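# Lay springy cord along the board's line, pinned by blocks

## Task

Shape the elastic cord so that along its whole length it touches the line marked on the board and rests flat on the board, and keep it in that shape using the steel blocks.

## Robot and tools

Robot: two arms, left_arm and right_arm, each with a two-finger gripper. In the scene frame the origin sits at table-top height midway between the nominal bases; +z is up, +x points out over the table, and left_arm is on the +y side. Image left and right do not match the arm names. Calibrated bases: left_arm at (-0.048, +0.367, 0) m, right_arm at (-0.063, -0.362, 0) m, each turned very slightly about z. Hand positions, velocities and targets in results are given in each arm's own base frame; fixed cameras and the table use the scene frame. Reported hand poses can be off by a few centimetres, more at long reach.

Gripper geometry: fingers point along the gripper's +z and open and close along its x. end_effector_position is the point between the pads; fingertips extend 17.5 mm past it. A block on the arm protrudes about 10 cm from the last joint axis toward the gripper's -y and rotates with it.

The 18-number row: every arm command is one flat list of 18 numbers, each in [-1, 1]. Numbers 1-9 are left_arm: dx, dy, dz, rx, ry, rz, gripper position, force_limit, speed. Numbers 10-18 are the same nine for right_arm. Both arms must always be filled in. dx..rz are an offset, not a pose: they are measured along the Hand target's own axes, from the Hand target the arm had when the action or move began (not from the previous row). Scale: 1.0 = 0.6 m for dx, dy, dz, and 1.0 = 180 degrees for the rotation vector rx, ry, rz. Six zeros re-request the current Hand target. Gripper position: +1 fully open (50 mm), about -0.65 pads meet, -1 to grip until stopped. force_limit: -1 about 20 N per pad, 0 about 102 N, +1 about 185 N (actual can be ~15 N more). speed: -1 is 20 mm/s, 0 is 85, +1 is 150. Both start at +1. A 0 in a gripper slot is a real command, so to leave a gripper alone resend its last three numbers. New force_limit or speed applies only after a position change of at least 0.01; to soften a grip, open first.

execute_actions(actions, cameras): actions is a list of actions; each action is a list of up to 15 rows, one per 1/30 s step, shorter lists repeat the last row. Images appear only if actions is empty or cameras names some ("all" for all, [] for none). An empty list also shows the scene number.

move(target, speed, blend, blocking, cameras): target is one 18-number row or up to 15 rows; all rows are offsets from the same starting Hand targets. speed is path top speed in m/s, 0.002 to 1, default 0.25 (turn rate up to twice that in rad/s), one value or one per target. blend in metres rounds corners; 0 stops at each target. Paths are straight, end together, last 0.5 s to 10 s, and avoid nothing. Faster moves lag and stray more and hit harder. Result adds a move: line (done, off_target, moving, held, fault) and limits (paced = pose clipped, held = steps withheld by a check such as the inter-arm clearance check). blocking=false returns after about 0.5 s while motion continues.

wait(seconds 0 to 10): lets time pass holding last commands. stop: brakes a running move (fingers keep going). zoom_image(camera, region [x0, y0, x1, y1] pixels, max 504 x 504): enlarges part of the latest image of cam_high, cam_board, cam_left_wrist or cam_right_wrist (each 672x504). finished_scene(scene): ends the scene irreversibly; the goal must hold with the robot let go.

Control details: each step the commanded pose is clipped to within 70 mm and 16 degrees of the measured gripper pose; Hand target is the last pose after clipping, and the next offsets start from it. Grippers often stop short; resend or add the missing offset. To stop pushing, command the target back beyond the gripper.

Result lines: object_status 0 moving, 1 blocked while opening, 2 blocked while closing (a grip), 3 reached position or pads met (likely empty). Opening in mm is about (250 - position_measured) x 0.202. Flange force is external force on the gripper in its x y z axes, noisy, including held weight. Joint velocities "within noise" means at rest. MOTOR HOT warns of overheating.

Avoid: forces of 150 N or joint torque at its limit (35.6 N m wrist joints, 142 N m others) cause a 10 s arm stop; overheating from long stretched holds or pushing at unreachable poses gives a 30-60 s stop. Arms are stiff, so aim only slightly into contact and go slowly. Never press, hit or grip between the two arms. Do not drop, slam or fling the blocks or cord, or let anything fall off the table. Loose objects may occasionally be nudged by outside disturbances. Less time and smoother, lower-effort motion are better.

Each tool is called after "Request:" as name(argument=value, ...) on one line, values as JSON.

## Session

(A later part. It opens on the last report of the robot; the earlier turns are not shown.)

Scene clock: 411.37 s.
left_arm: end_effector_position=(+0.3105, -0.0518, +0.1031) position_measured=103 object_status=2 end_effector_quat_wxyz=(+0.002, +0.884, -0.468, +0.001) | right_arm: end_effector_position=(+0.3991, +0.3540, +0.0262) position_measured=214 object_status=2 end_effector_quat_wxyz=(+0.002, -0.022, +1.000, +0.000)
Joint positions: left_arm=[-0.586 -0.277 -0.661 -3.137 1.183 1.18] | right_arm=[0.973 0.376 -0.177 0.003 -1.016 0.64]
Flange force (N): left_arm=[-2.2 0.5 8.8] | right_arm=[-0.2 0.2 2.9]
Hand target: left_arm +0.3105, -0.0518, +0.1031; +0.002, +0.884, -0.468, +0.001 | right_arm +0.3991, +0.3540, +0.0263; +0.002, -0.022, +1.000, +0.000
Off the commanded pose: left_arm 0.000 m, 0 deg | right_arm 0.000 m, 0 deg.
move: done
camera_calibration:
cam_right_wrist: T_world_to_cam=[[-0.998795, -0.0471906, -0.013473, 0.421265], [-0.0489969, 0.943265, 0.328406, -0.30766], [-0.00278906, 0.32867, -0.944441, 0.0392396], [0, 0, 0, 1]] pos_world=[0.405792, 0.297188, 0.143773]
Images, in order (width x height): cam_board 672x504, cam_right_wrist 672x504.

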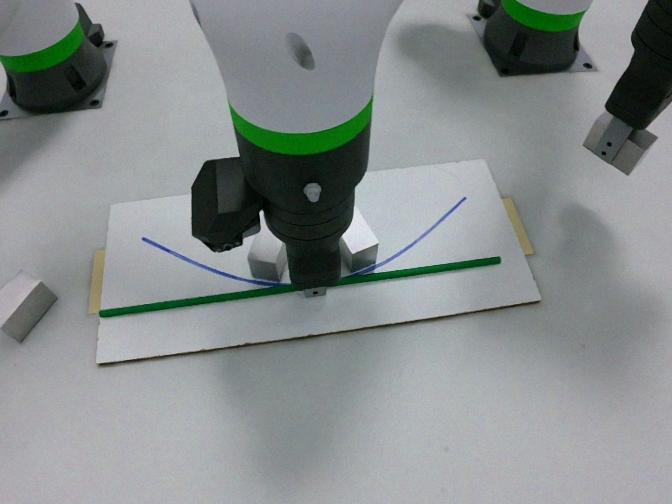

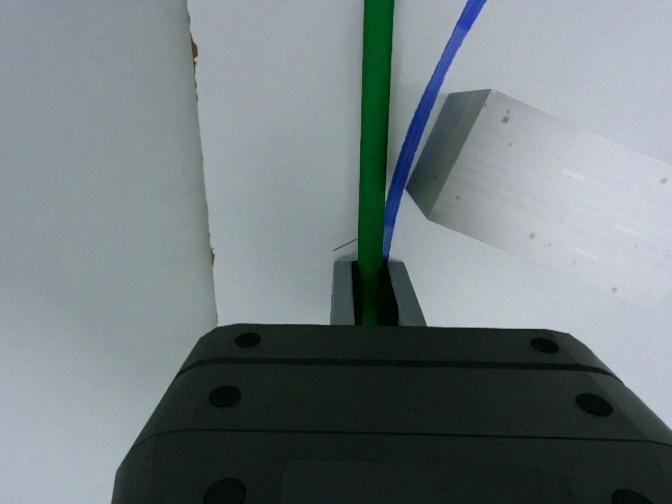

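Request:
move(target=[[0,0,0,0,0,0,0.2,-0.9,-1,0,0,0.0005,0,0,0,-0.25,-0.9,-1],[0,0,0,0,0,0,0.2,-0.9,-1,0,0,-0.173,0,0,0,-0.25,-0.9,-1],[0,0,0,0,0,0,0.2,-0.9,-1,0.019,-0.5165,-0.173,0,0,0.697,1,-0.9,1]], speed=[0.03,0.12,0.4], cameras=["cam_board","cam_right_wrist"])

Scene clock: 421.93 s.
left_arm: end_effector_position=(+0.3105, -0.0518, +0.1031) position_measured=103 object_status=2 end_effector_quat_wxyz=(+0.002, +0.884, -0.468, +0.001) | right_arm: end_effector_position=(+0.4012, +0.0439, +0.1302) position_measured=3 object_status=3 end_effector_quat_wxyz=(+0.001, +0.878, +0.478, +0.001)
Joint positions: left_arm=[-0.586 -0.277 -0.661 -3.137 1.183 1.18] | right_arm=[0.438 -0.054 -0.41 0.002 -1.212 -1.013]
Flange force (N): left_arm=[-2.2 0.1 8.2] | right_arm=[0.5 1.8 3.3]
Hand target: left_arm +0.3105, -0.0518, +0.1031; +0.002, +0.884, -0.468, +0.001 | right_arm +0.4012, +0.0439, +0.1302; +0.001, +0.878, +0.478, +0.001
Off the commanded pose: left_arm 0.000 m, 0 deg | right_arm 0.000 m, 0 deg.
move: done
camera_calibration:
cam_right_wrist: T_world_to_cam=[[0.541064, 0.840934, -0.00895669, -0.247245], [0.794979, -0.507964, 0.331633, -0.324507], [0.274332, -0.186555, -0.943366, 0.150631], [0, 0, 0, 1]] pos_world=[0.350429, 0.0711799, 0.247503]
Images, in order (width x height): cam_board 672x504, cam_right_wrist 672x504.

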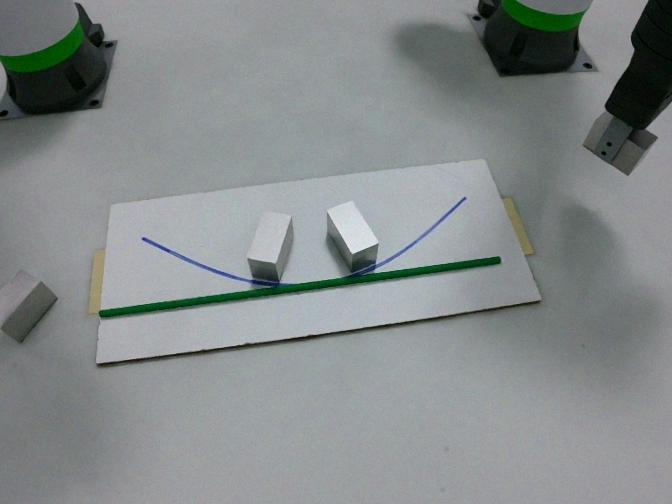

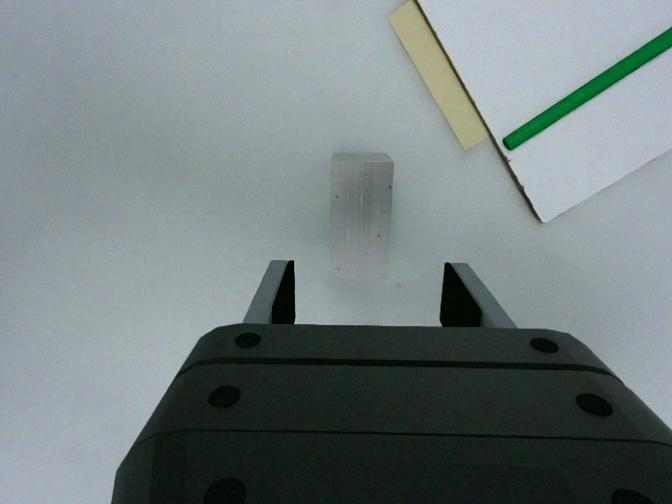

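Request:
move(target=[[0,0,0,0,0,0,0.2,-0.9,-1,0,0,0.175,0,0,0,1,-0.9,1],[0,0,0,0,0,0,0.2,-0.9,-1,0,0,0.1748,0,0,0,-1,-0.7,-0.7],[0,0,0,0,0,0,0.2,-0.9,-1,0,0,0.05,0,0,0,-1,-0.7,-0.7],[0.335,-0.0695,0.004,0,0,0,0.2,-0.9,-1,0.229,-0.0025,0.05,0,0,0,-1,-0.7,-0.7],[0.335,-0.0695,0.1183,0,0,0,0.2,-0.9,-1,0.229,-0.0025,0.1637,0,0,0,-1,-0.7,-0.7]], speed=[0.15,0.1,0.15,0.25,0.12], blend=[0,0,0.01,0,0])

Scene clock: 435.97 s.
left_arm: end_effector_position=(+0.4579, -0.1951, +0.0330) position_measured=103 object_status=2 end_effector_quat_wxyz=(+0.002, +0.884, -0.468, +0.001) | right_arm: end_effector_position=(+0.4749, +0.1601, +0.0321) position_measured=103 object_status=2 end_effector_quat_wxyz=(+0.001, +0.878, +0.478, +0.001)
Joint positions: left_arm=[-0.664 0.289 -0.276 -3.136 1.003 1.258] | right_arm=[0.589 0.297 -0.269 0.002 -1.002 -1.164]
Flange force (N): left_arm=[-2.0 -0.1 7.8] | right_arm=[0.1 0.6 8.6]
Hand target: left_arm +0.4579, -0.1951, +0.0330; +0.002, +0.884, -0.468, +0.001 | right_arm +0.4749, +0.1601, +0.0322; +0.001, +0.878, +0.478, +0.001
Off the commanded pose: left_arm 0.000 m, 0 deg | right_arm 0.000 m, 0 deg.
move: done

Request:
move(target=[-0.1374,0.1653,0.0018,0,0,0,0.2,-0.9,-1,-0.1282,-0.1697,0.0008,0,0,0,-1,-0.7,-0.7], speed=0.06, cameras=["cam_board","cam_right_wrist"])

Request:
zoom_image(camera="cam_board", region=[100, 190, 260, 290])

Request:
zoom_image(camera="cam_board", region=[350, 180, 510, 280])

Scene clock: 442.73 s.
left_arm: end_effector_position=(+0.3296, -0.1826, +0.0318) position_measured=103 object_status=2 end_effector_quat_wxyz=(+0.002, +0.884, -0.468, +0.001) | right_arm: end_effector_position=(+0.3476, +0.1508, +0.0312) position_measured=103 object_status=2 end_effector_quat_wxyz=(+0.001, +0.878, +0.478, +0.001)
Joint positions: left_arm=[-0.855 0.004 -0.611 -3.137 0.951 1.449] | right_arm=[0.762 0.011 -0.608 0.003 -0.95 -1.338]
Flange force (N): left_arm=[-1.3 -0.5 8.0] | right_arm=[8.1 6.8 -6.4]
Hand target: left_arm +0.3296, -0.1826, +0.0318; +0.002, +0.884, -0.468, +0.001 | right_arm +0.3476, +0.1508, +0.0313; +0.001, +0.878, +0.478, +0.001
Off the commanded pose: left_arm 0.000 m, 0 deg | right_arm 0.000 m, 0 deg.
move: done
camera_calibration:
cam_right_wrist: T_world_to_cam=[[0.541165, 0.84087, -0.00888209, -0.309002], [0.79495, -0.50811, 0.331481, -0.194627], [0.274219, -0.186447, -0.94342, 0.0919343], [0, 0, 0, 1]] pos_world=[0.296729, 0.178079, 0.148503]
Images, in order (width x height): cam_board 672x504, cam_right_wrist 672x504.

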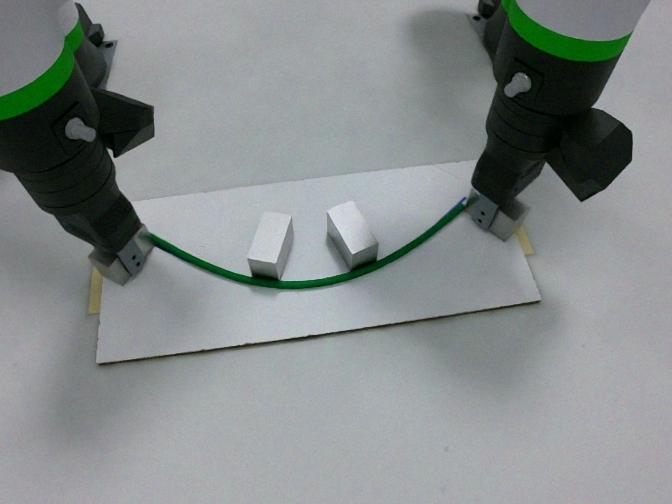

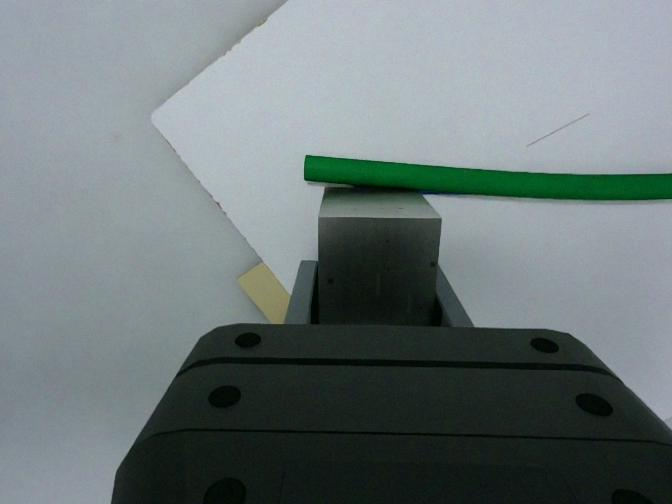

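Scaled by 3.150.

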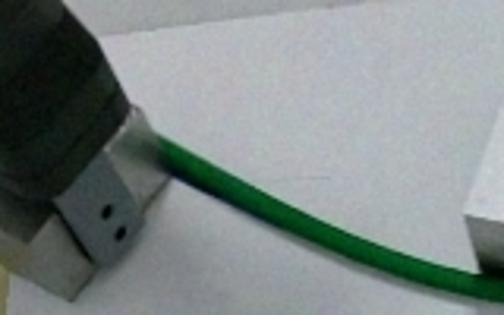

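Scaled by 3.150.

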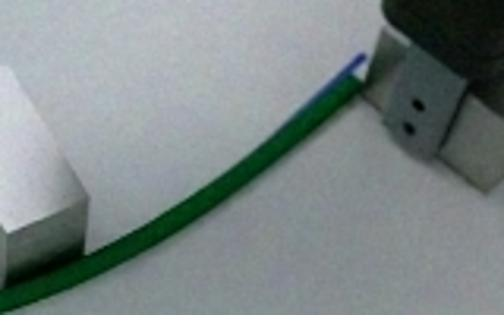

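Request:
move(target=[0,0.0125,0,0,0,0,0.2,-0.9,-1,0,0.0067,0,0,0,0,-1,-0.7,-0.7], speed=0.04, cameras=["cam_board","cam_right_wrist"])

Request:
zoom_image(camera="cam_board", region=[100, 190, 260, 290])

Request:
zoom_image(camera="cam_board", region=[350, 180, 510, 280])

Scene clock: 465.43 s.
left_arm: end_effector_position=(+0.3233, -0.1868, +0.0318) position_measured=103 object_status=2 end_effector_quat_wxyz=(+0.002, +0.884, -0.468, +0.001) | right_arm: end_effector_position=(+0.3510, +0.1486, +0.0313) position_measured=103 object_status=2 end_effector_quat_wxyz=(+0.001, +0.878, +0.478, +0.001)
Joint positions: left_arm=[-0.876 -0.004 -0.62 -3.137 0.951 1.47] | right_arm=[0.751 0.017 -0.602 0.003 -0.95 -1.327]
Flange force (N): left_arm=[-2.1 -1.2 8.1] | right_arm=[-0.9 -40.8 -29.2]
Hand target: left_arm +0.3234, -0.1868, +0.0319; +0.002, +0.884, -0.468, +0.001 | right_arm +0.3510, +0.1486, +0.0313; +0.001, +0.878, +0.478, +0.001
Off the commanded pose: left_arm 0.000 m, 0 deg | right_arm 0.000 m, 0 deg.
move: done
camera_calibration:
cam_right_wrist: T_world_to_cam=[[0.541064, 0.840934, -0.00895669, -0.308961], [0.794979, -0.507964, 0.331633, -0.198537], [0.274332, -0.186555, -0.943366, 0.0906638], [0, 0, 0, 1]] pos_world=[0.300129, 0.17588, 0.148603]
Images, in order (width x height): cam_board 672x504, cam_right_wrist 672x504.

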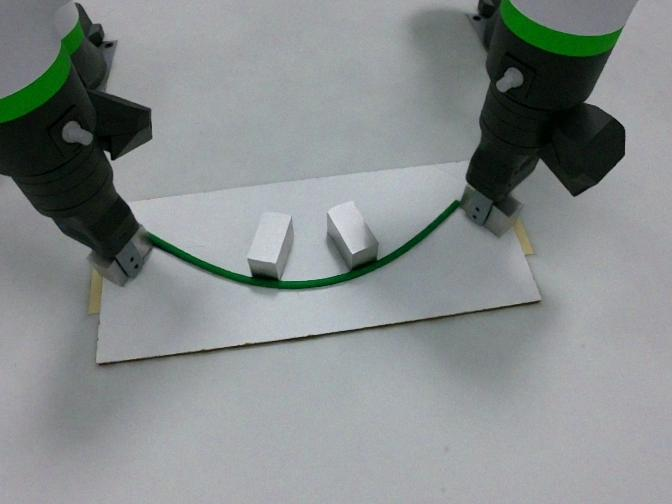

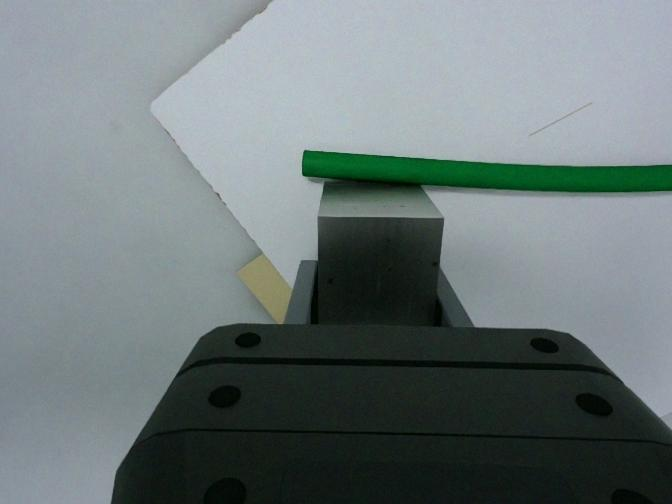

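Scaled by 3.150.

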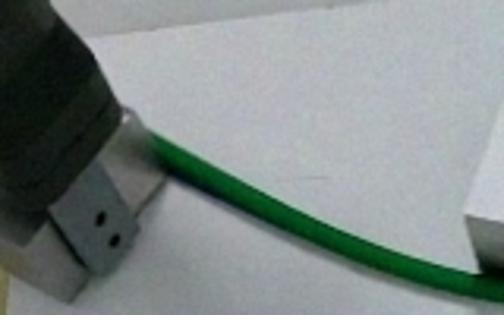

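Scaled by 3.150.

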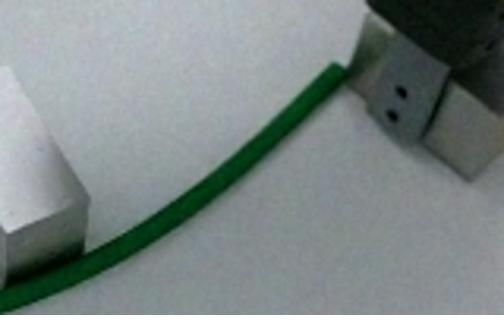

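Request:
move(target=[[0,0,0,0,0,0,0.2,-0.9,-1,0,0.0042,-0.0005,0,0,0,-1,-0.7,-0.7],[0,0,0,0,0,0,0.6,-0.9,-1,0,0.0042,-0.0003,0,0,0,0.6,-0.9,-1],[0,0,-0.12,0,0,0,0.6,-0.9,-1,0,0.0042,-0.12,0,0,0,0.6,-0.9,-1],[-0.1,-0.15,-0.12,0,0,0,0.6,-0.9,-1,0,0.0042,-0.12,0,0,0,0.6,-0.9,-1]], speed=[0.03,0.03,0.06,0.3], cameras=["cam_board","cam_left_wrist","cam_right_wrist"])

Request:
zoom_image(camera="cam_board", region=[100, 170, 520, 330])

Scene clock: 484.20 s.
left_arm: end_effector_position=(+0.3641, -0.0862, +0.1033) position_measured=63 object_status=3 end_effector_quat_wxyz=(+0.002, +0.884, -0.468, +0.001) | right_arm: end_effector_position=(+0.3529, +0.1473, +0.1033) position_measured=63 object_status=3 end_effector_quat_wxyz=(+0.001, +0.878, +0.478, +0.001)
Joint positions: left_arm=[-0.583 -0.104 -0.521 -3.137 1.15 1.177] | right_arm=[0.744 -0.082 -0.504 0.003 -1.147 -1.32]
Flange force (N): left_arm=[-2.0 2.0 2.6] | right_arm=[1.1 1.4 3.4]
Hand target: left_arm +0.3641, -0.0862, +0.1033; +0.002, +0.884, -0.468, +0.001 | right_arm +0.3529, +0.1473, +0.1033; +0.001, +0.878, +0.478, +0.001
Off the commanded pose: left_arm 0.000 m, 0 deg | right_arm 0.000 m, 0 deg.
move: done
camera_calibration:
cam_left_wrist: T_world_to_cam=[[0.556506, -0.830843, -0.00110056, -0.262864], [-0.77559, -0.519971, 0.357896, 0.21364], [-0.297928, -0.198318, -0.933761, 0.319879], [0, 0, 0, 1]] pos_world=[0.407283, -0.0438743, 0.221941]
cam_right_wrist: T_world_to_cam=[[0.541084, 0.840922, -0.00885965, -0.308192], [0.794964, -0.508019, 0.331586, -0.224612], [0.274337, -0.186459, -0.943383, 0.157789], [0, 0, 0, 1]] pos_world=[0.302029, 0.17448, 0.220604]
Images, in order (width x height): cam_board 672x504, cam_left_wrist 672x504, cam_right_wrist 672x504.

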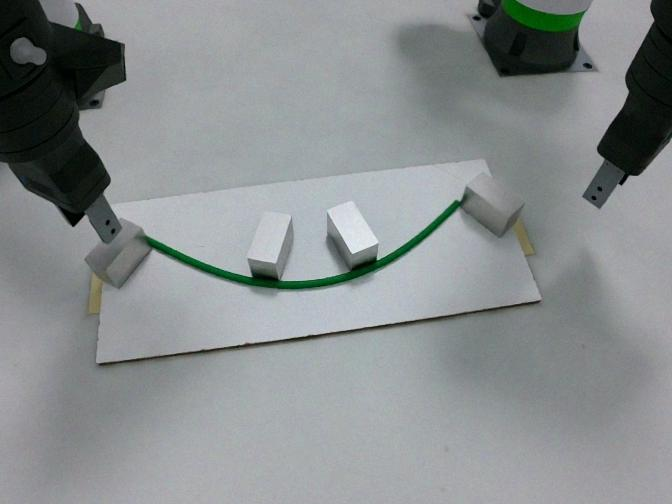

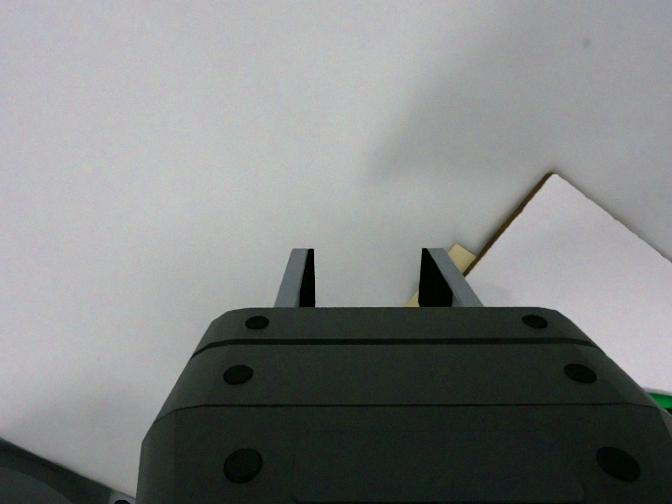

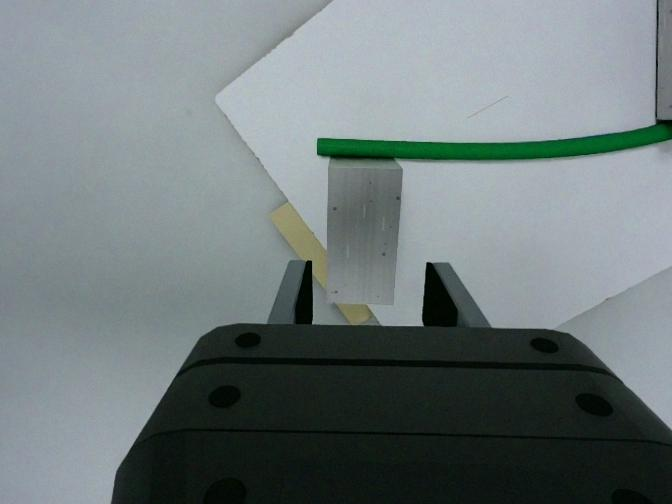

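Scaled by 1.200.

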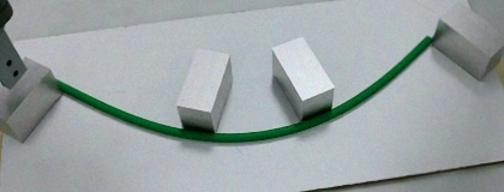

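Request:
move(target=[[0,0,0,0,0,0,0.6,-0.9,-1,0.135,-0.057,0,0,0,-0.531,0.6,-0.9,-1],[0,0,0,0,0,0,0.6,-0.9,-1,0.135,-0.057,0.128,0,0,-0.531,0.6,-0.9,-1],[0,0,0,0,0,0,0.6,-0.9,-1,0.135,-0.057,0.1279,0,0,-0.531,-1,-0.95,-1]], speed=[0.3,0.1,0.03], cameras=["cam_right_wrist"])

Scene clock: 500.70 s.
left_arm: end_effector_position=(+0.3641, -0.0862, +0.1033) position_measured=63 object_status=3 end_effector_quat_wxyz=(+0.002, +0.884, -0.468, +0.001) | right_arm: end_effector_position=(+0.3684, +0.2338, +0.0266) position_measured=213 object_status=0 end_effector_quat_wxyz=(+0.002, +0.236, +0.972, +0.000)
Joint positions: left_arm=[-0.583 -0.104 -0.521 -3.137 1.15 1.177] | right_arm=[0.87 0.159 -0.459 0.003 -0.951 0.222]
Flange force (N): left_arm=[-1.4 0.3 3.0] | right_arm=[-0.4 1.1 3.5]
Hand target: left_arm +0.3641, -0.0862, +0.1033; +0.002, +0.884, -0.468, +0.001 | right_arm +0.3684, +0.2338, +0.0266; +0.002, +0.236, +0.972, +0.000
Off the commanded pose: left_arm 0.000 m, 0 deg | right_arm 0.000 m, 0 deg.
move: done
camera_calibration:
cam_right_wrist: T_world_to_cam=[[-0.889513, 0.456715, -0.0133529, 0.226955], [0.427242, 0.841759, 0.330008, -0.347688], [0.16196, 0.287842, -0.943884, 0.0277665], [0, 0, 0, 1]] pos_world=[0.34593, 0.181023, 0.143979]
Images, in order (width x height): cam_right_wrist 672x504.

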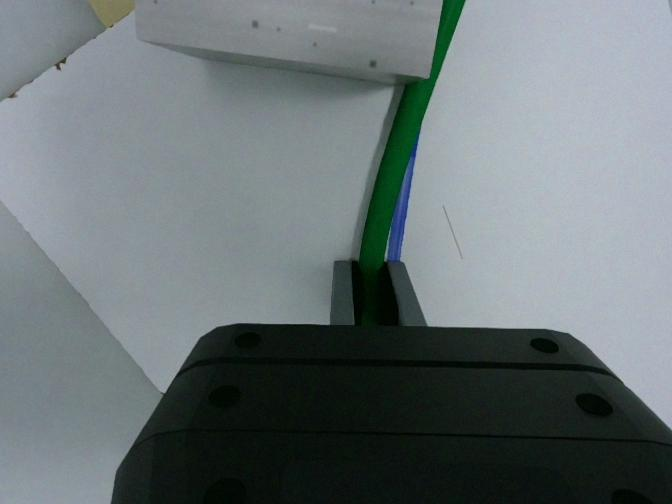

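Request:
move(target=[[0,0,0,0,0,0,0.6,-0.9,-1,0.0067,0.0217,0,0,0,-0.02,-1,-0.95,-1],[0,0,0,0,0,0,0.6,-0.9,-1,0.0067,0.0217,0,0,0,-0.02,-0.1,-0.95,-1],[0,0,0,0,0,0,0.6,-0.9,-1,0.0067,0.0217,-0.15,0,0,-0.02,-0.1,-0.95,-1],[0,0,0,0,0,0,0.6,-0.9,-1,0.12,-0.2,-0.2,0,0,0.3,-0.1,-0.95,-1]], speed=[0.03,0.03,0.1,0.3], cameras=["cam_board","cam_right_wrist"])

Request:
zoom_image(camera="cam_board", region=[100, 190, 310, 300])

Request:
zoom_image(camera="cam_board", region=[310, 180, 520, 290])

Scene clock: 512.57 s.
left_arm: end_effector_position=(+0.3641, -0.0862, +0.1033) position_measured=63 object_status=3 end_effector_quat_wxyz=(+0.002, +0.884, -0.468, +0.001) | right_arm: end_effector_position=(+0.2490, +0.1603, +0.1462) position_measured=167 object_status=3 end_effector_quat_wxyz=(+0.001, +0.652, +0.759, +0.001)
Joint positions: left_arm=[-0.583 -0.104 -0.521 -3.137 1.15 1.177] | right_arm=[1.03 -0.379 -0.627 0.003 -1.321 -0.879]
Flange force (N): left_arm=[-2.5 0.6 2.6] | right_arm=[0.0 3.0 3.5]
Hand target: left_arm +0.3641, -0.0862, +0.1033; +0.002, +0.884, -0.468, +0.001 | right_arm +0.2490, +0.1603, +0.1462; +0.001, +0.652, +0.759, +0.001
Off the commanded pose: left_arm 0.000 m, 0 deg | right_arm 0.000 m, 0 deg.
move: done
camera_calibration:
cam_right_wrist: T_world_to_cam=[[-0.153411, 0.988099, -0.0111946, -0.112933], [0.931599, 0.148398, 0.331815, -0.288879], [0.329527, 0.0404751, -0.943278, 0.179061], [0, 0, 0, 1]] pos_world=[0.192789, 0.147211, 0.263494]
Images, in order (width x height): cam_board 672x504, cam_right_wrist 672x504.

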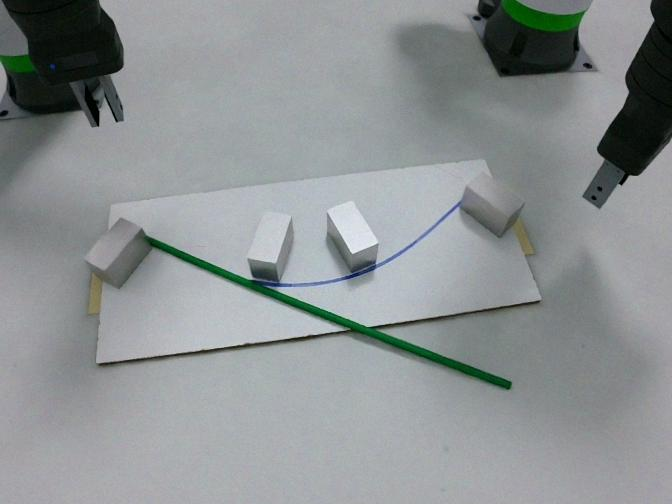

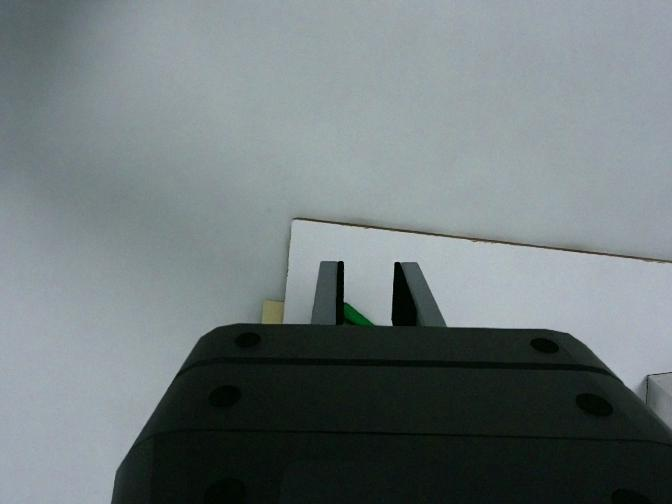

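Scaled by 2.400.

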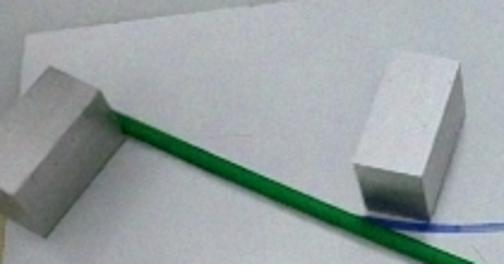

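Scaled by 2.400.

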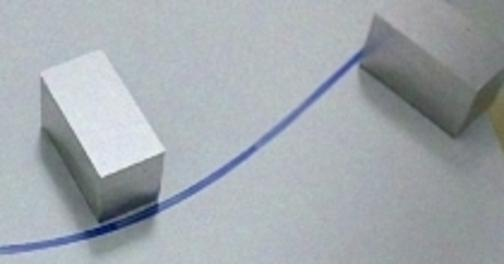

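Request:
move(target=[[0.1003,0.1506,0,0,0,0,0.95,-0.9,1,-0.0475,0.168,0.0715,0,0,0.231,-0.1,-0.95,-1],[0.1003,0.1506,0.117,0,0,0,0.95,-0.9,1,-0.0475,0.168,0.0715,0,0,0.231,-0.1,-0.95,-1],[0.1003,0.1506,0.117,0,0,0,-1,-0.7,-0.7,-0.0475,0.168,0.0715,0,0,0.231,-0.1,-0.95,-1],[0.1003,0.1506,-0.02,0,0,0,-1,-0.7,-0.7,-0.0475,0.168,0.0715,0,0,0.231,-0.1,-0.95,-1]], speed=[0.25,0.1,0.1,0.1], cameras=["cam_board","cam_right_wrist","cam_left_wrist"])

Scene clock: 538.13 s.
left_arm: end_effector_position=(+0.3232, -0.1866, +0.1159) position_measured=103 object_status=2 end_effector_quat_wxyz=(+0.002, +0.884, -0.468, +0.001) | right_arm: end_effector_position=(+0.3531, +0.1473, +0.1037) position_measured=167 object_status=3 end_effector_quat_wxyz=(+0.001, +0.878, +0.478, +0.001)
Joint positions: left_arm=[-0.876 -0.121 -0.506 -3.138 1.182 1.471] | right_arm=[0.744 -0.082 -0.503 0.003 -1.148 -1.319]
Flange force (N): left_arm=[-3.2 0.5 7.9] | right_arm=[1.0 1.4 3.2]
Hand target: left_arm +0.3231, -0.1866, +0.1159; +0.002, +0.884, -0.468, +0.001 | right_arm +0.3531, +0.1473, +0.1037; +0.001, +0.878, +0.478, +0.001
Off the commanded pose: left_arm 0.000 m, 0 deg | right_arm 0.000 m, 0 deg.
move: done
camera_calibration:
cam_left_wrist: T_world_to_cam=[[0.556589, -0.830787, -0.00122736, -0.323526], [-0.775528, -0.520097, 0.357847, 0.125044], [-0.297933, -0.198222, -0.933779, 0.299519], [0, 0, 0, 1]] pos_world=[0.366283, -0.144375, 0.234541]
cam_right_wrist: T_world_to_cam=[[0.541064, 0.840934, -0.00895669, -0.308356], [0.794979, -0.507964, 0.331633, -0.224877], [0.274332, -0.186555, -0.943366, 0.158145], [0, 0, 0, 1]] pos_world=[0.302229, 0.17458, 0.221003]
Images, in order (width x height): cam_board 672x504, cam_left_wrist 672x504, cam_right_wrist 672x504.

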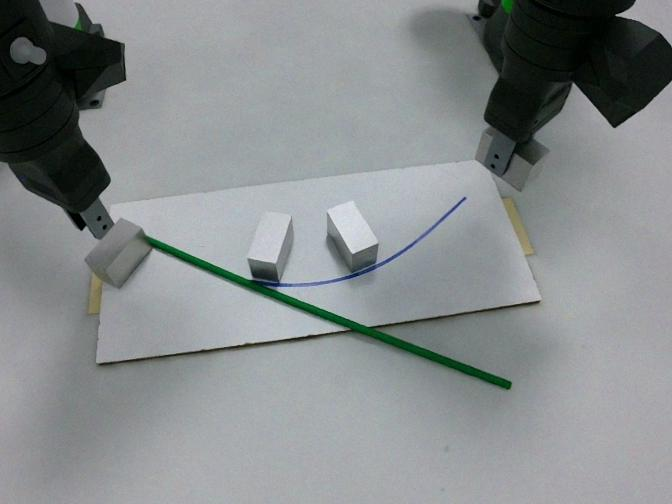

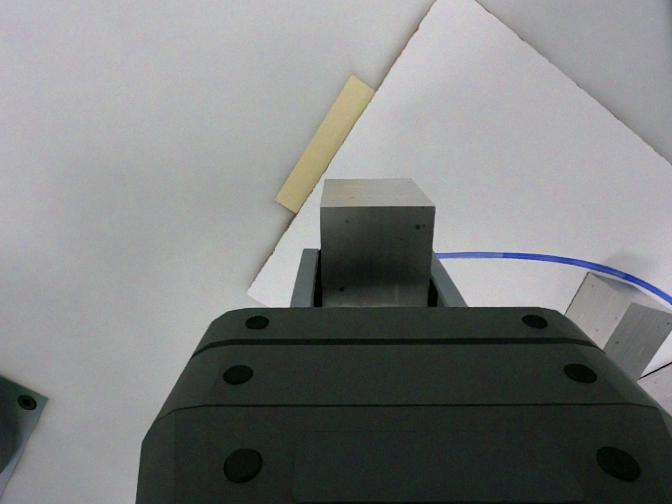

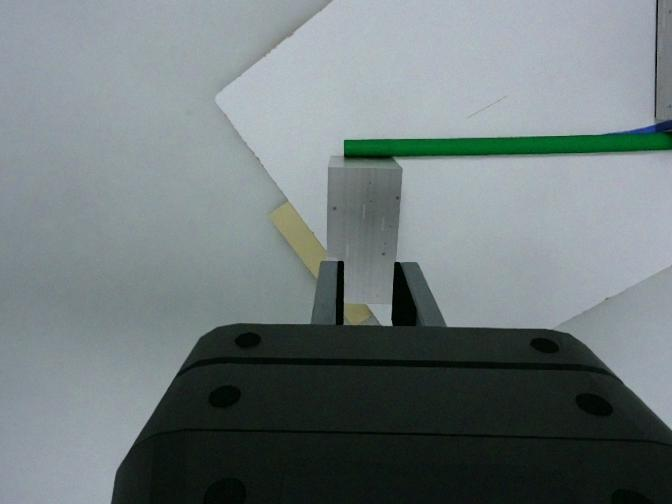

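Request:
move(target=[[0.3205,-0.297,0,0,0,0.277,-1,-0.7,-0.7,0,0,0,0,0,0,-0.1,-0.95,-1],[0.3205,-0.297,0.1395,0,0,0.277,-1,-0.7,-0.7,0,0,0,0,0,0,-0.1,-0.95,-1],[0.161,-0.148,0.1395,0,0,0.138,-1,-0.7,-0.7,0,0,0,0,0,0,-0.1,-0.95,-1]], speed=[0.3,0.12,0.08], cameras=["cam_board","cam_right_wrist"])

Scene clock: 553.03 s.
left_arm: end_effector_position=(+0.4529, -0.2189, +0.0336) position_measured=103 object_status=2 end_effector_quat_wxyz=(+0.002, +0.762, -0.648, +0.005) | right_arm: end_effector_position=(+0.3531, +0.1473, +0.1037) position_measured=167 object_status=3 end_effector_quat_wxyz=(+0.001, +0.878, +0.478, +0.001)
Joint positions: left_arm=[-0.709 0.295 -0.266 -3.137 1 0.868] | right_arm=[0.744 -0.082 -0.503 0.003 -1.148 -1.319]
Flange force (N): left_arm=[54.8 -32.9 -27.8] | right_arm=[0.7 1.4 3.4]
Flange force when the fault began (N): left_arm=[98.9 -66.8 -60.0]
Hand target: left_arm +0.4529, -0.2189, +0.0336; +0.002, +0.762, -0.648, +0.005 (not the last commanded pose) | right_arm +0.3531, +0.1473, +0.1037; +0.001, +0.878, +0.478, +0.001
Tool commands: left_gripper/position=-1.0 left_gripper/force_limit=-0.701961 left_gripper/speed=-0.701961 right_gripper/position=-0.1 right_gripper/force_limit=-0.95 right_gripper/speed=-1.0
Off the commanded pose: left_arm 0.003 m, 0 deg | right_arm 0.000 m, 0 deg.
TORQUE FAULT: the external load on joint 5 (wrist pitch) of the left arm reached its load limit, and that arm stopped. A torque fault puts only its own arm into a fault stop. That arm's remaining commands of this call were not run. That arm may still press on what stopped it. That arm is still stopped at the end of this call. That arm stays stopped for about 10 more seconds. Until then a move that you send moves the other arm only, and its call returns only when the move has ended. Once the stop has ended, the next robot result says so. If the stop ends while you think or write, that arm runs what you send next, counted from a new Hand target: where the arm stands when the stop ends. While its stop runs, that arm takes no new command, but its gripper still runs the gripper command that each later call begins with. Until it ends, the stop uses up actions while you think or wait. An arm that is not stopped still takes commands.
move: fault (left_arm)
camera_calibration:
cam_right_wrist: T_world_to_cam=[[0.541064, 0.840934, -0.00895669, -0.308356], [0.794979, -0.507964, 0.331633, -0.224877], [0.274332, -0.186555, -0.943366, 0.158145], [0, 0, 0, 1]] pos_world=[0.302229, 0.17458, 0.221003]
Images, in order (width x height): cam_board 672x504, cam_right_wrist 672x504.

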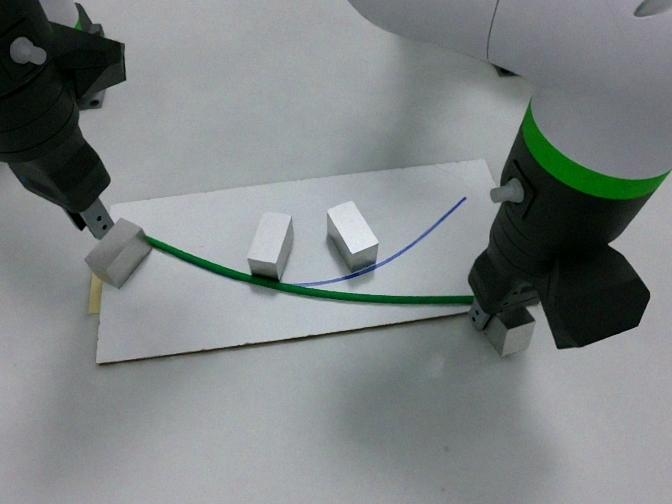

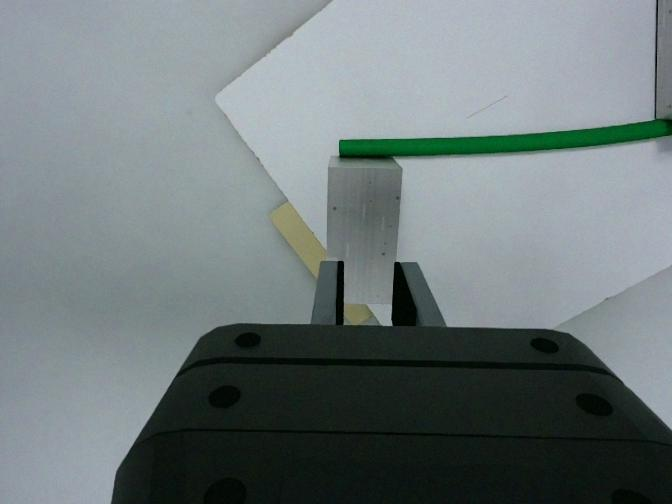

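Request:
wait(seconds=9)

Request:
execute_actions(actions=[], cameras=["cam_board", "cam_left_wrist"])

Request:
zoom_image(camera="cam_board", region=[420, 240, 580, 380])

Scene clock: 564.53 s.
left_arm: end_effector_position=(+0.4529, -0.2189, +0.0336) position_measured=103 object_status=2 end_effector_quat_wxyz=(+0.002, +0.762, -0.648, +0.005) | right_arm: end_effector_position=(+0.3531, +0.1473, +0.1037) position_measured=167 object_status=3 end_effector_quat_wxyz=(+0.001, +0.878, +0.478, +0.001)
Joint positions: left_arm=[-0.709 0.295 -0.266 -3.137 1 0.868] | right_arm=[0.744 -0.082 -0.503 0.003 -1.148 -1.319]
Flange force (N): left_arm=[54.9 -32.6 -27.7] | right_arm=[1.4 2.3 3.2]
Hand target: left_arm +0.4529, -0.2189, +0.0336; +0.002, +0.762, -0.648, +0.005 (not the last commanded pose) | right_arm +0.3531, +0.1473, +0.1037; +0.001, +0.878, +0.478, +0.001
Tool commands: left_gripper/position=-1.0 left_gripper/force_limit=-0.701961 left_gripper/speed=-0.701961 right_gripper/position=-0.1 right_gripper/force_limit=-0.95 right_gripper/speed=-1.0
Off the commanded pose: left_arm 0.003 m, 0 deg | right_arm 0.000 m, 0 deg.
TORQUE FAULT, CONTINUED: the left arm's stop, for the torque fault of joint 5 (wrist pitch) that an earlier result reported, is over. The rest of the stop counts as 20 of the actions that you can send in this scene. That arm's target is now where it stood when the stop ended, not its last command. That arm keeps its grip as last carried out and accepts commands again: back off and push less far. That arm stops again whenever a joint's load reaches its limit.
wait: 9.00 s; at rest from the start

Scene clock: 564.53 s.
left_arm: end_effector_position=(+0.4529, -0.2189, +0.0336) position_measured=103 object_status=2 end_effector_quat_wxyz=(+0.002, +0.762, -0.648, +0.005) | right_arm: end_effector_position=(+0.3531, +0.1473, +0.1037) position_measured=167 object_status=3 end_effector_quat_wxyz=(+0.001, +0.878, +0.478, +0.001)
Joint positions: left_arm=[-0.709 0.295 -0.266 -3.137 1 0.868] | right_arm=[0.744 -0.082 -0.503 0.003 -1.148 -1.319]
Joint velocities: within noise
Flange force (N): left_arm=[54.9 -32.6 -27.7] | right_arm=[1.4 2.3 3.2]
Hand target: left_arm +0.4529, -0.2189, +0.0336; +0.002, +0.762, -0.648, +0.005 (not the last commanded pose) | right_arm +0.3531, +0.1473, +0.1037; +0.001, +0.878, +0.478, +0.001
Tool commands: left_gripper/position=-1.0 left_gripper/force_limit=-0.701961 left_gripper/speed=-0.701961 right_gripper/position=-0.1 right_gripper/force_limit=-0.95 right_gripper/speed=-1.0
Off the commanded pose: left_arm 0.003 m, 0 deg | right_arm 0.000 m, 0 deg.
camera_calibration:
cam_left_wrist: T_world_to_cam=[[0.15467, -0.987956, 0.0045623, -0.275233], [-0.925115, -0.143208, 0.351643, 0.388802], [-0.346754, -0.0586094, -0.936123, 0.307651], [0, 0, 0, 1]] pos_world=[0.508936, -0.198207, 0.152535]
Images, in order (width x height): cam_board 672x504, cam_left_wrist 672x504.

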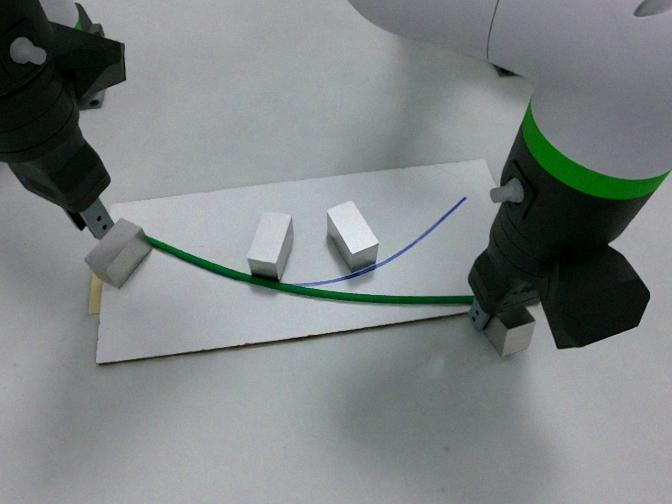

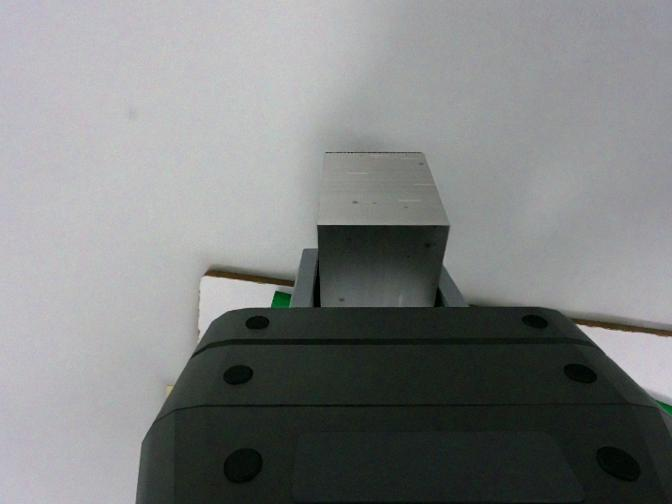

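Scaled by 3.150.

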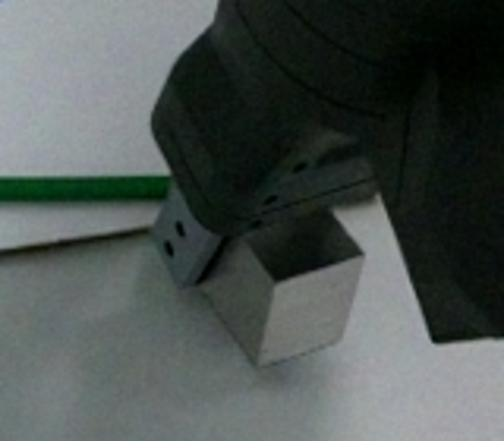

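Request:
move(target=[[0.003,-0.01,-0.012,0,0,0,-1,-0.7,-0.7,0,0,0,0,0,0,-0.1,-0.95,-1],[0.0134,-0.09,-0.012,0,0,0,-1,-0.7,-0.7,0,0,0,0,0,0,-0.1,-0.95,-1],[0.0134,-0.09,0.008,0,0,0,-1,-0.7,-0.7,0,0,0,0,0,0,-0.1,-0.95,-1],[0.0134,-0.09,0.008,0,0,0,0.7,-0.9,-1,0,0,0,0,0,0,-0.1,-0.95,-1],[0.0134,-0.09,-0.13,0,0,0,0.7,-0.9,-1,0,0,0,0,0,0,-0.1,-0.95,-1]], speed=[0.03,0.06,0.04,0.02,0.15], cameras=["cam_board","cam_left_wrist","cam_right_wrist"])

Scene clock: 572.57 s.
left_arm: end_effector_position=(+0.5071, -0.2174, +0.1119) position_measured=48 object_status=3 end_effector_quat_wxyz=(+0.002, +0.762, -0.648, +0.005) | right_arm: end_effector_position=(+0.3531, +0.1473, +0.1037) position_measured=167 object_status=3 end_effector_quat_wxyz=(+0.001, +0.878, +0.478, +0.001)
Joint positions: left_arm=[-0.64 0.321 -0.028 -3.137 1.212 0.8] | right_arm=[0.744 -0.082 -0.503 0.003 -1.148 -1.319]
Flange force (N): left_arm=[-2.3 1.7 3.3] | right_arm=[1.2 1.7 3.3]
Hand target: left_arm +0.5071, -0.2174, +0.1118; +0.002, +0.762, -0.648, +0.005 | right_arm +0.3531, +0.1473, +0.1037; +0.001, +0.878, +0.478, +0.001
Off the commanded pose: left_arm 0.000 m, 0 deg | right_arm 0.000 m, 0 deg.
move: done
camera_calibration:
cam_left_wrist: T_world_to_cam=[[0.154762, -0.987941, 0.00452803, -0.282434], [-0.9251, -0.143306, 0.351643, 0.41161], [-0.346754, -0.0586098, -0.936123, 0.399837], [0, 0, 0, 1]] pos_world=[0.563136, -0.196608, 0.230835]
cam_right_wrist: T_world_to_cam=[[0.541064, 0.840934, -0.00895669, -0.308356], [0.794979, -0.507964, 0.331633, -0.224877], [0.274332, -0.186555, -0.943366, 0.158145], [0, 0, 0, 1]] pos_world=[0.302229, 0.17458, 0.221003]
Images, in order (width x height): cam_board 672x504, cam_left_wrist 672x504, cam_right_wrist 672x504.

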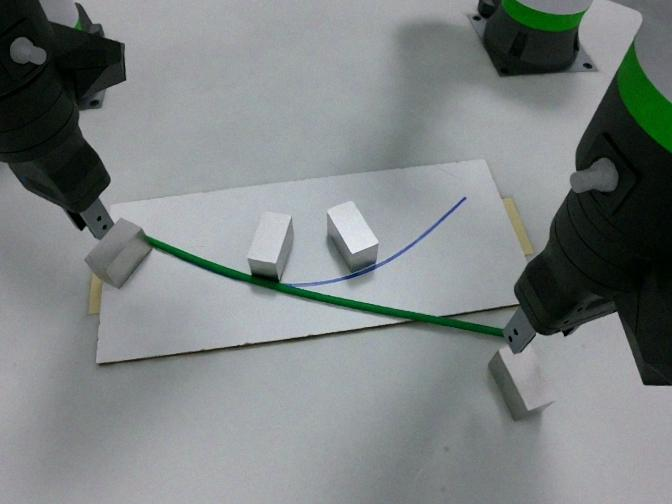

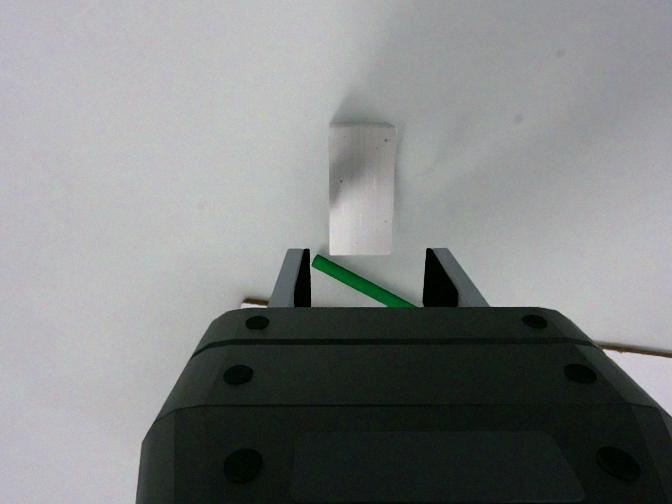

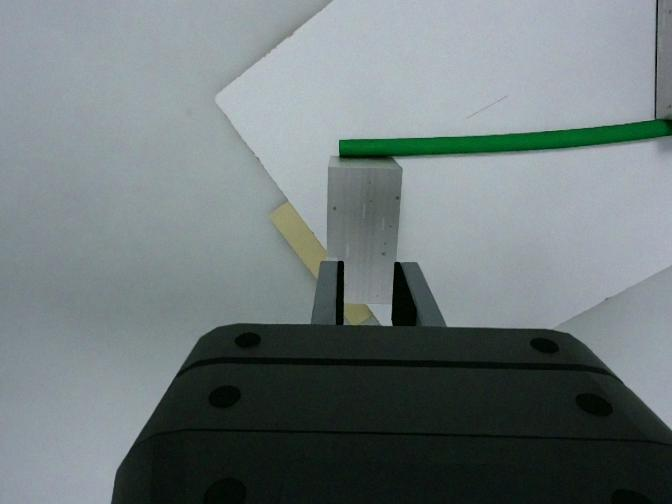

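Request:
move(target=[[0.005,-0.029,0.08,0,0,0,0.7,-0.9,-1,0,0,0,0,0,0,-0.1,-0.95,-1],[0.005,-0.029,0.1445,0,0,0,0.7,-0.9,-1,0,0,0,0,0,0,-0.1,-0.95,-1],[0.005,-0.029,0.1443,0,0,0,-1,-0.3,-0.7,0,0,0,0,0,0,-0.1,-0.95,-1],[0.005,-0.029,0.1307,0,0,0,-1,-0.3,-0.7,0,0,0,0,0,0,-0.1,-0.95,-1],[-0.0165,0.0923,0.1307,0,0,0,-1,-0.3,-0.7,0,0,0,0,0,0,-0.1,-0.95,-1]], speed=[0.1,0.08,0.05,0.05,0.06], cameras=["cam_board","cam_right_wrist","cam_left_wrist"])

Scene clock: 588.60 s.
left_arm: end_effector_position=(+0.4513, -0.2173, +0.0332) position_measured=104 object_status=2 end_effector_quat_wxyz=(+0.002, +0.762, -0.648, +0.005) | right_arm: end_effector_position=(+0.3531, +0.1473, +0.1037) position_measured=167 object_status=3 end_effector_quat_wxyz=(+0.001, +0.878, +0.478, +0.001)
Joint positions: left_arm=[-0.709 0.291 -0.273 -3.137 0.997 0.867] | right_arm=[0.744 -0.082 -0.503 0.003 -1.148 -1.319]
Flange force (N): left_arm=[-33.8 -19.1 -69.9] | right_arm=[0.9 1.5 3.2]
Hand target: left_arm +0.4512, -0.2173, +0.0331; +0.002, +0.762, -0.648, +0.005 | right_arm +0.3531, +0.1473, +0.1037; +0.001, +0.878, +0.478, +0.001
Off the commanded pose: left_arm 0.000 m, 0 deg | right_arm 0.000 m, 0 deg.
move: done
camera_calibration:
cam_left_wrist: T_world_to_cam=[[0.154675, -0.987955, 0.00457669, -0.273309], [-0.92516, -0.143215, 0.351524, 0.387745], [-0.346634, -0.0586061, -0.936168, 0.306767], [0, 0, 0, 1]] pos_world=[0.507336, -0.196507, 0.152135]
cam_right_wrist: T_world_to_cam=[[0.541064, 0.840934, -0.00895669, -0.308356], [0.794979, -0.507964, 0.331633, -0.224877], [0.274332, -0.186555, -0.943366, 0.158145], [0, 0, 0, 1]] pos_world=[0.302229, 0.17458, 0.221003]
Images, in order (width x height): cam_board 672x504, cam_left_wrist 672x504, cam_right_wrist 672x504.

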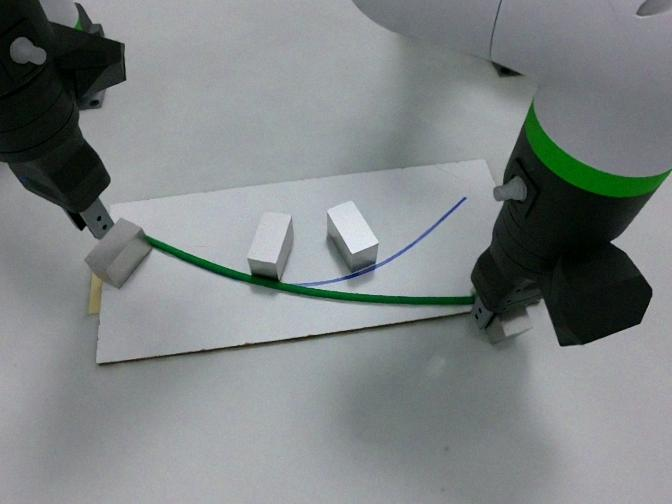

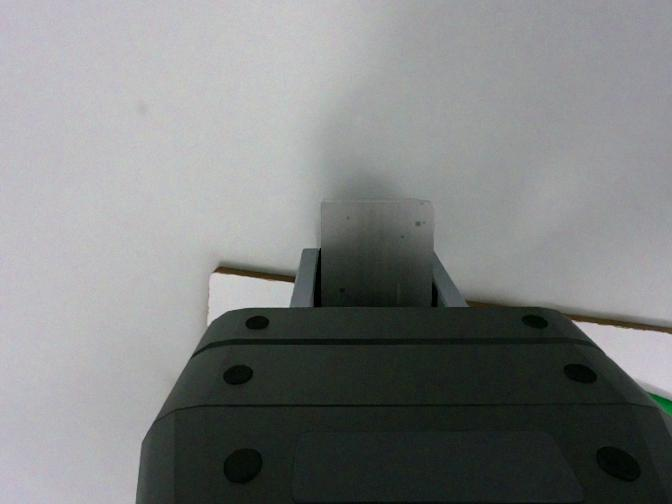

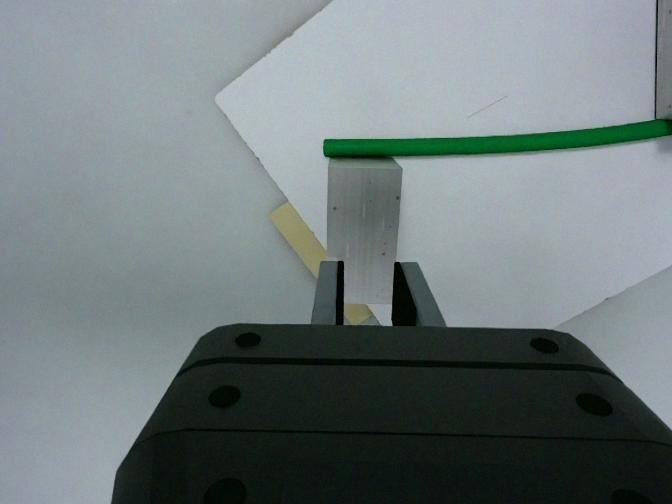

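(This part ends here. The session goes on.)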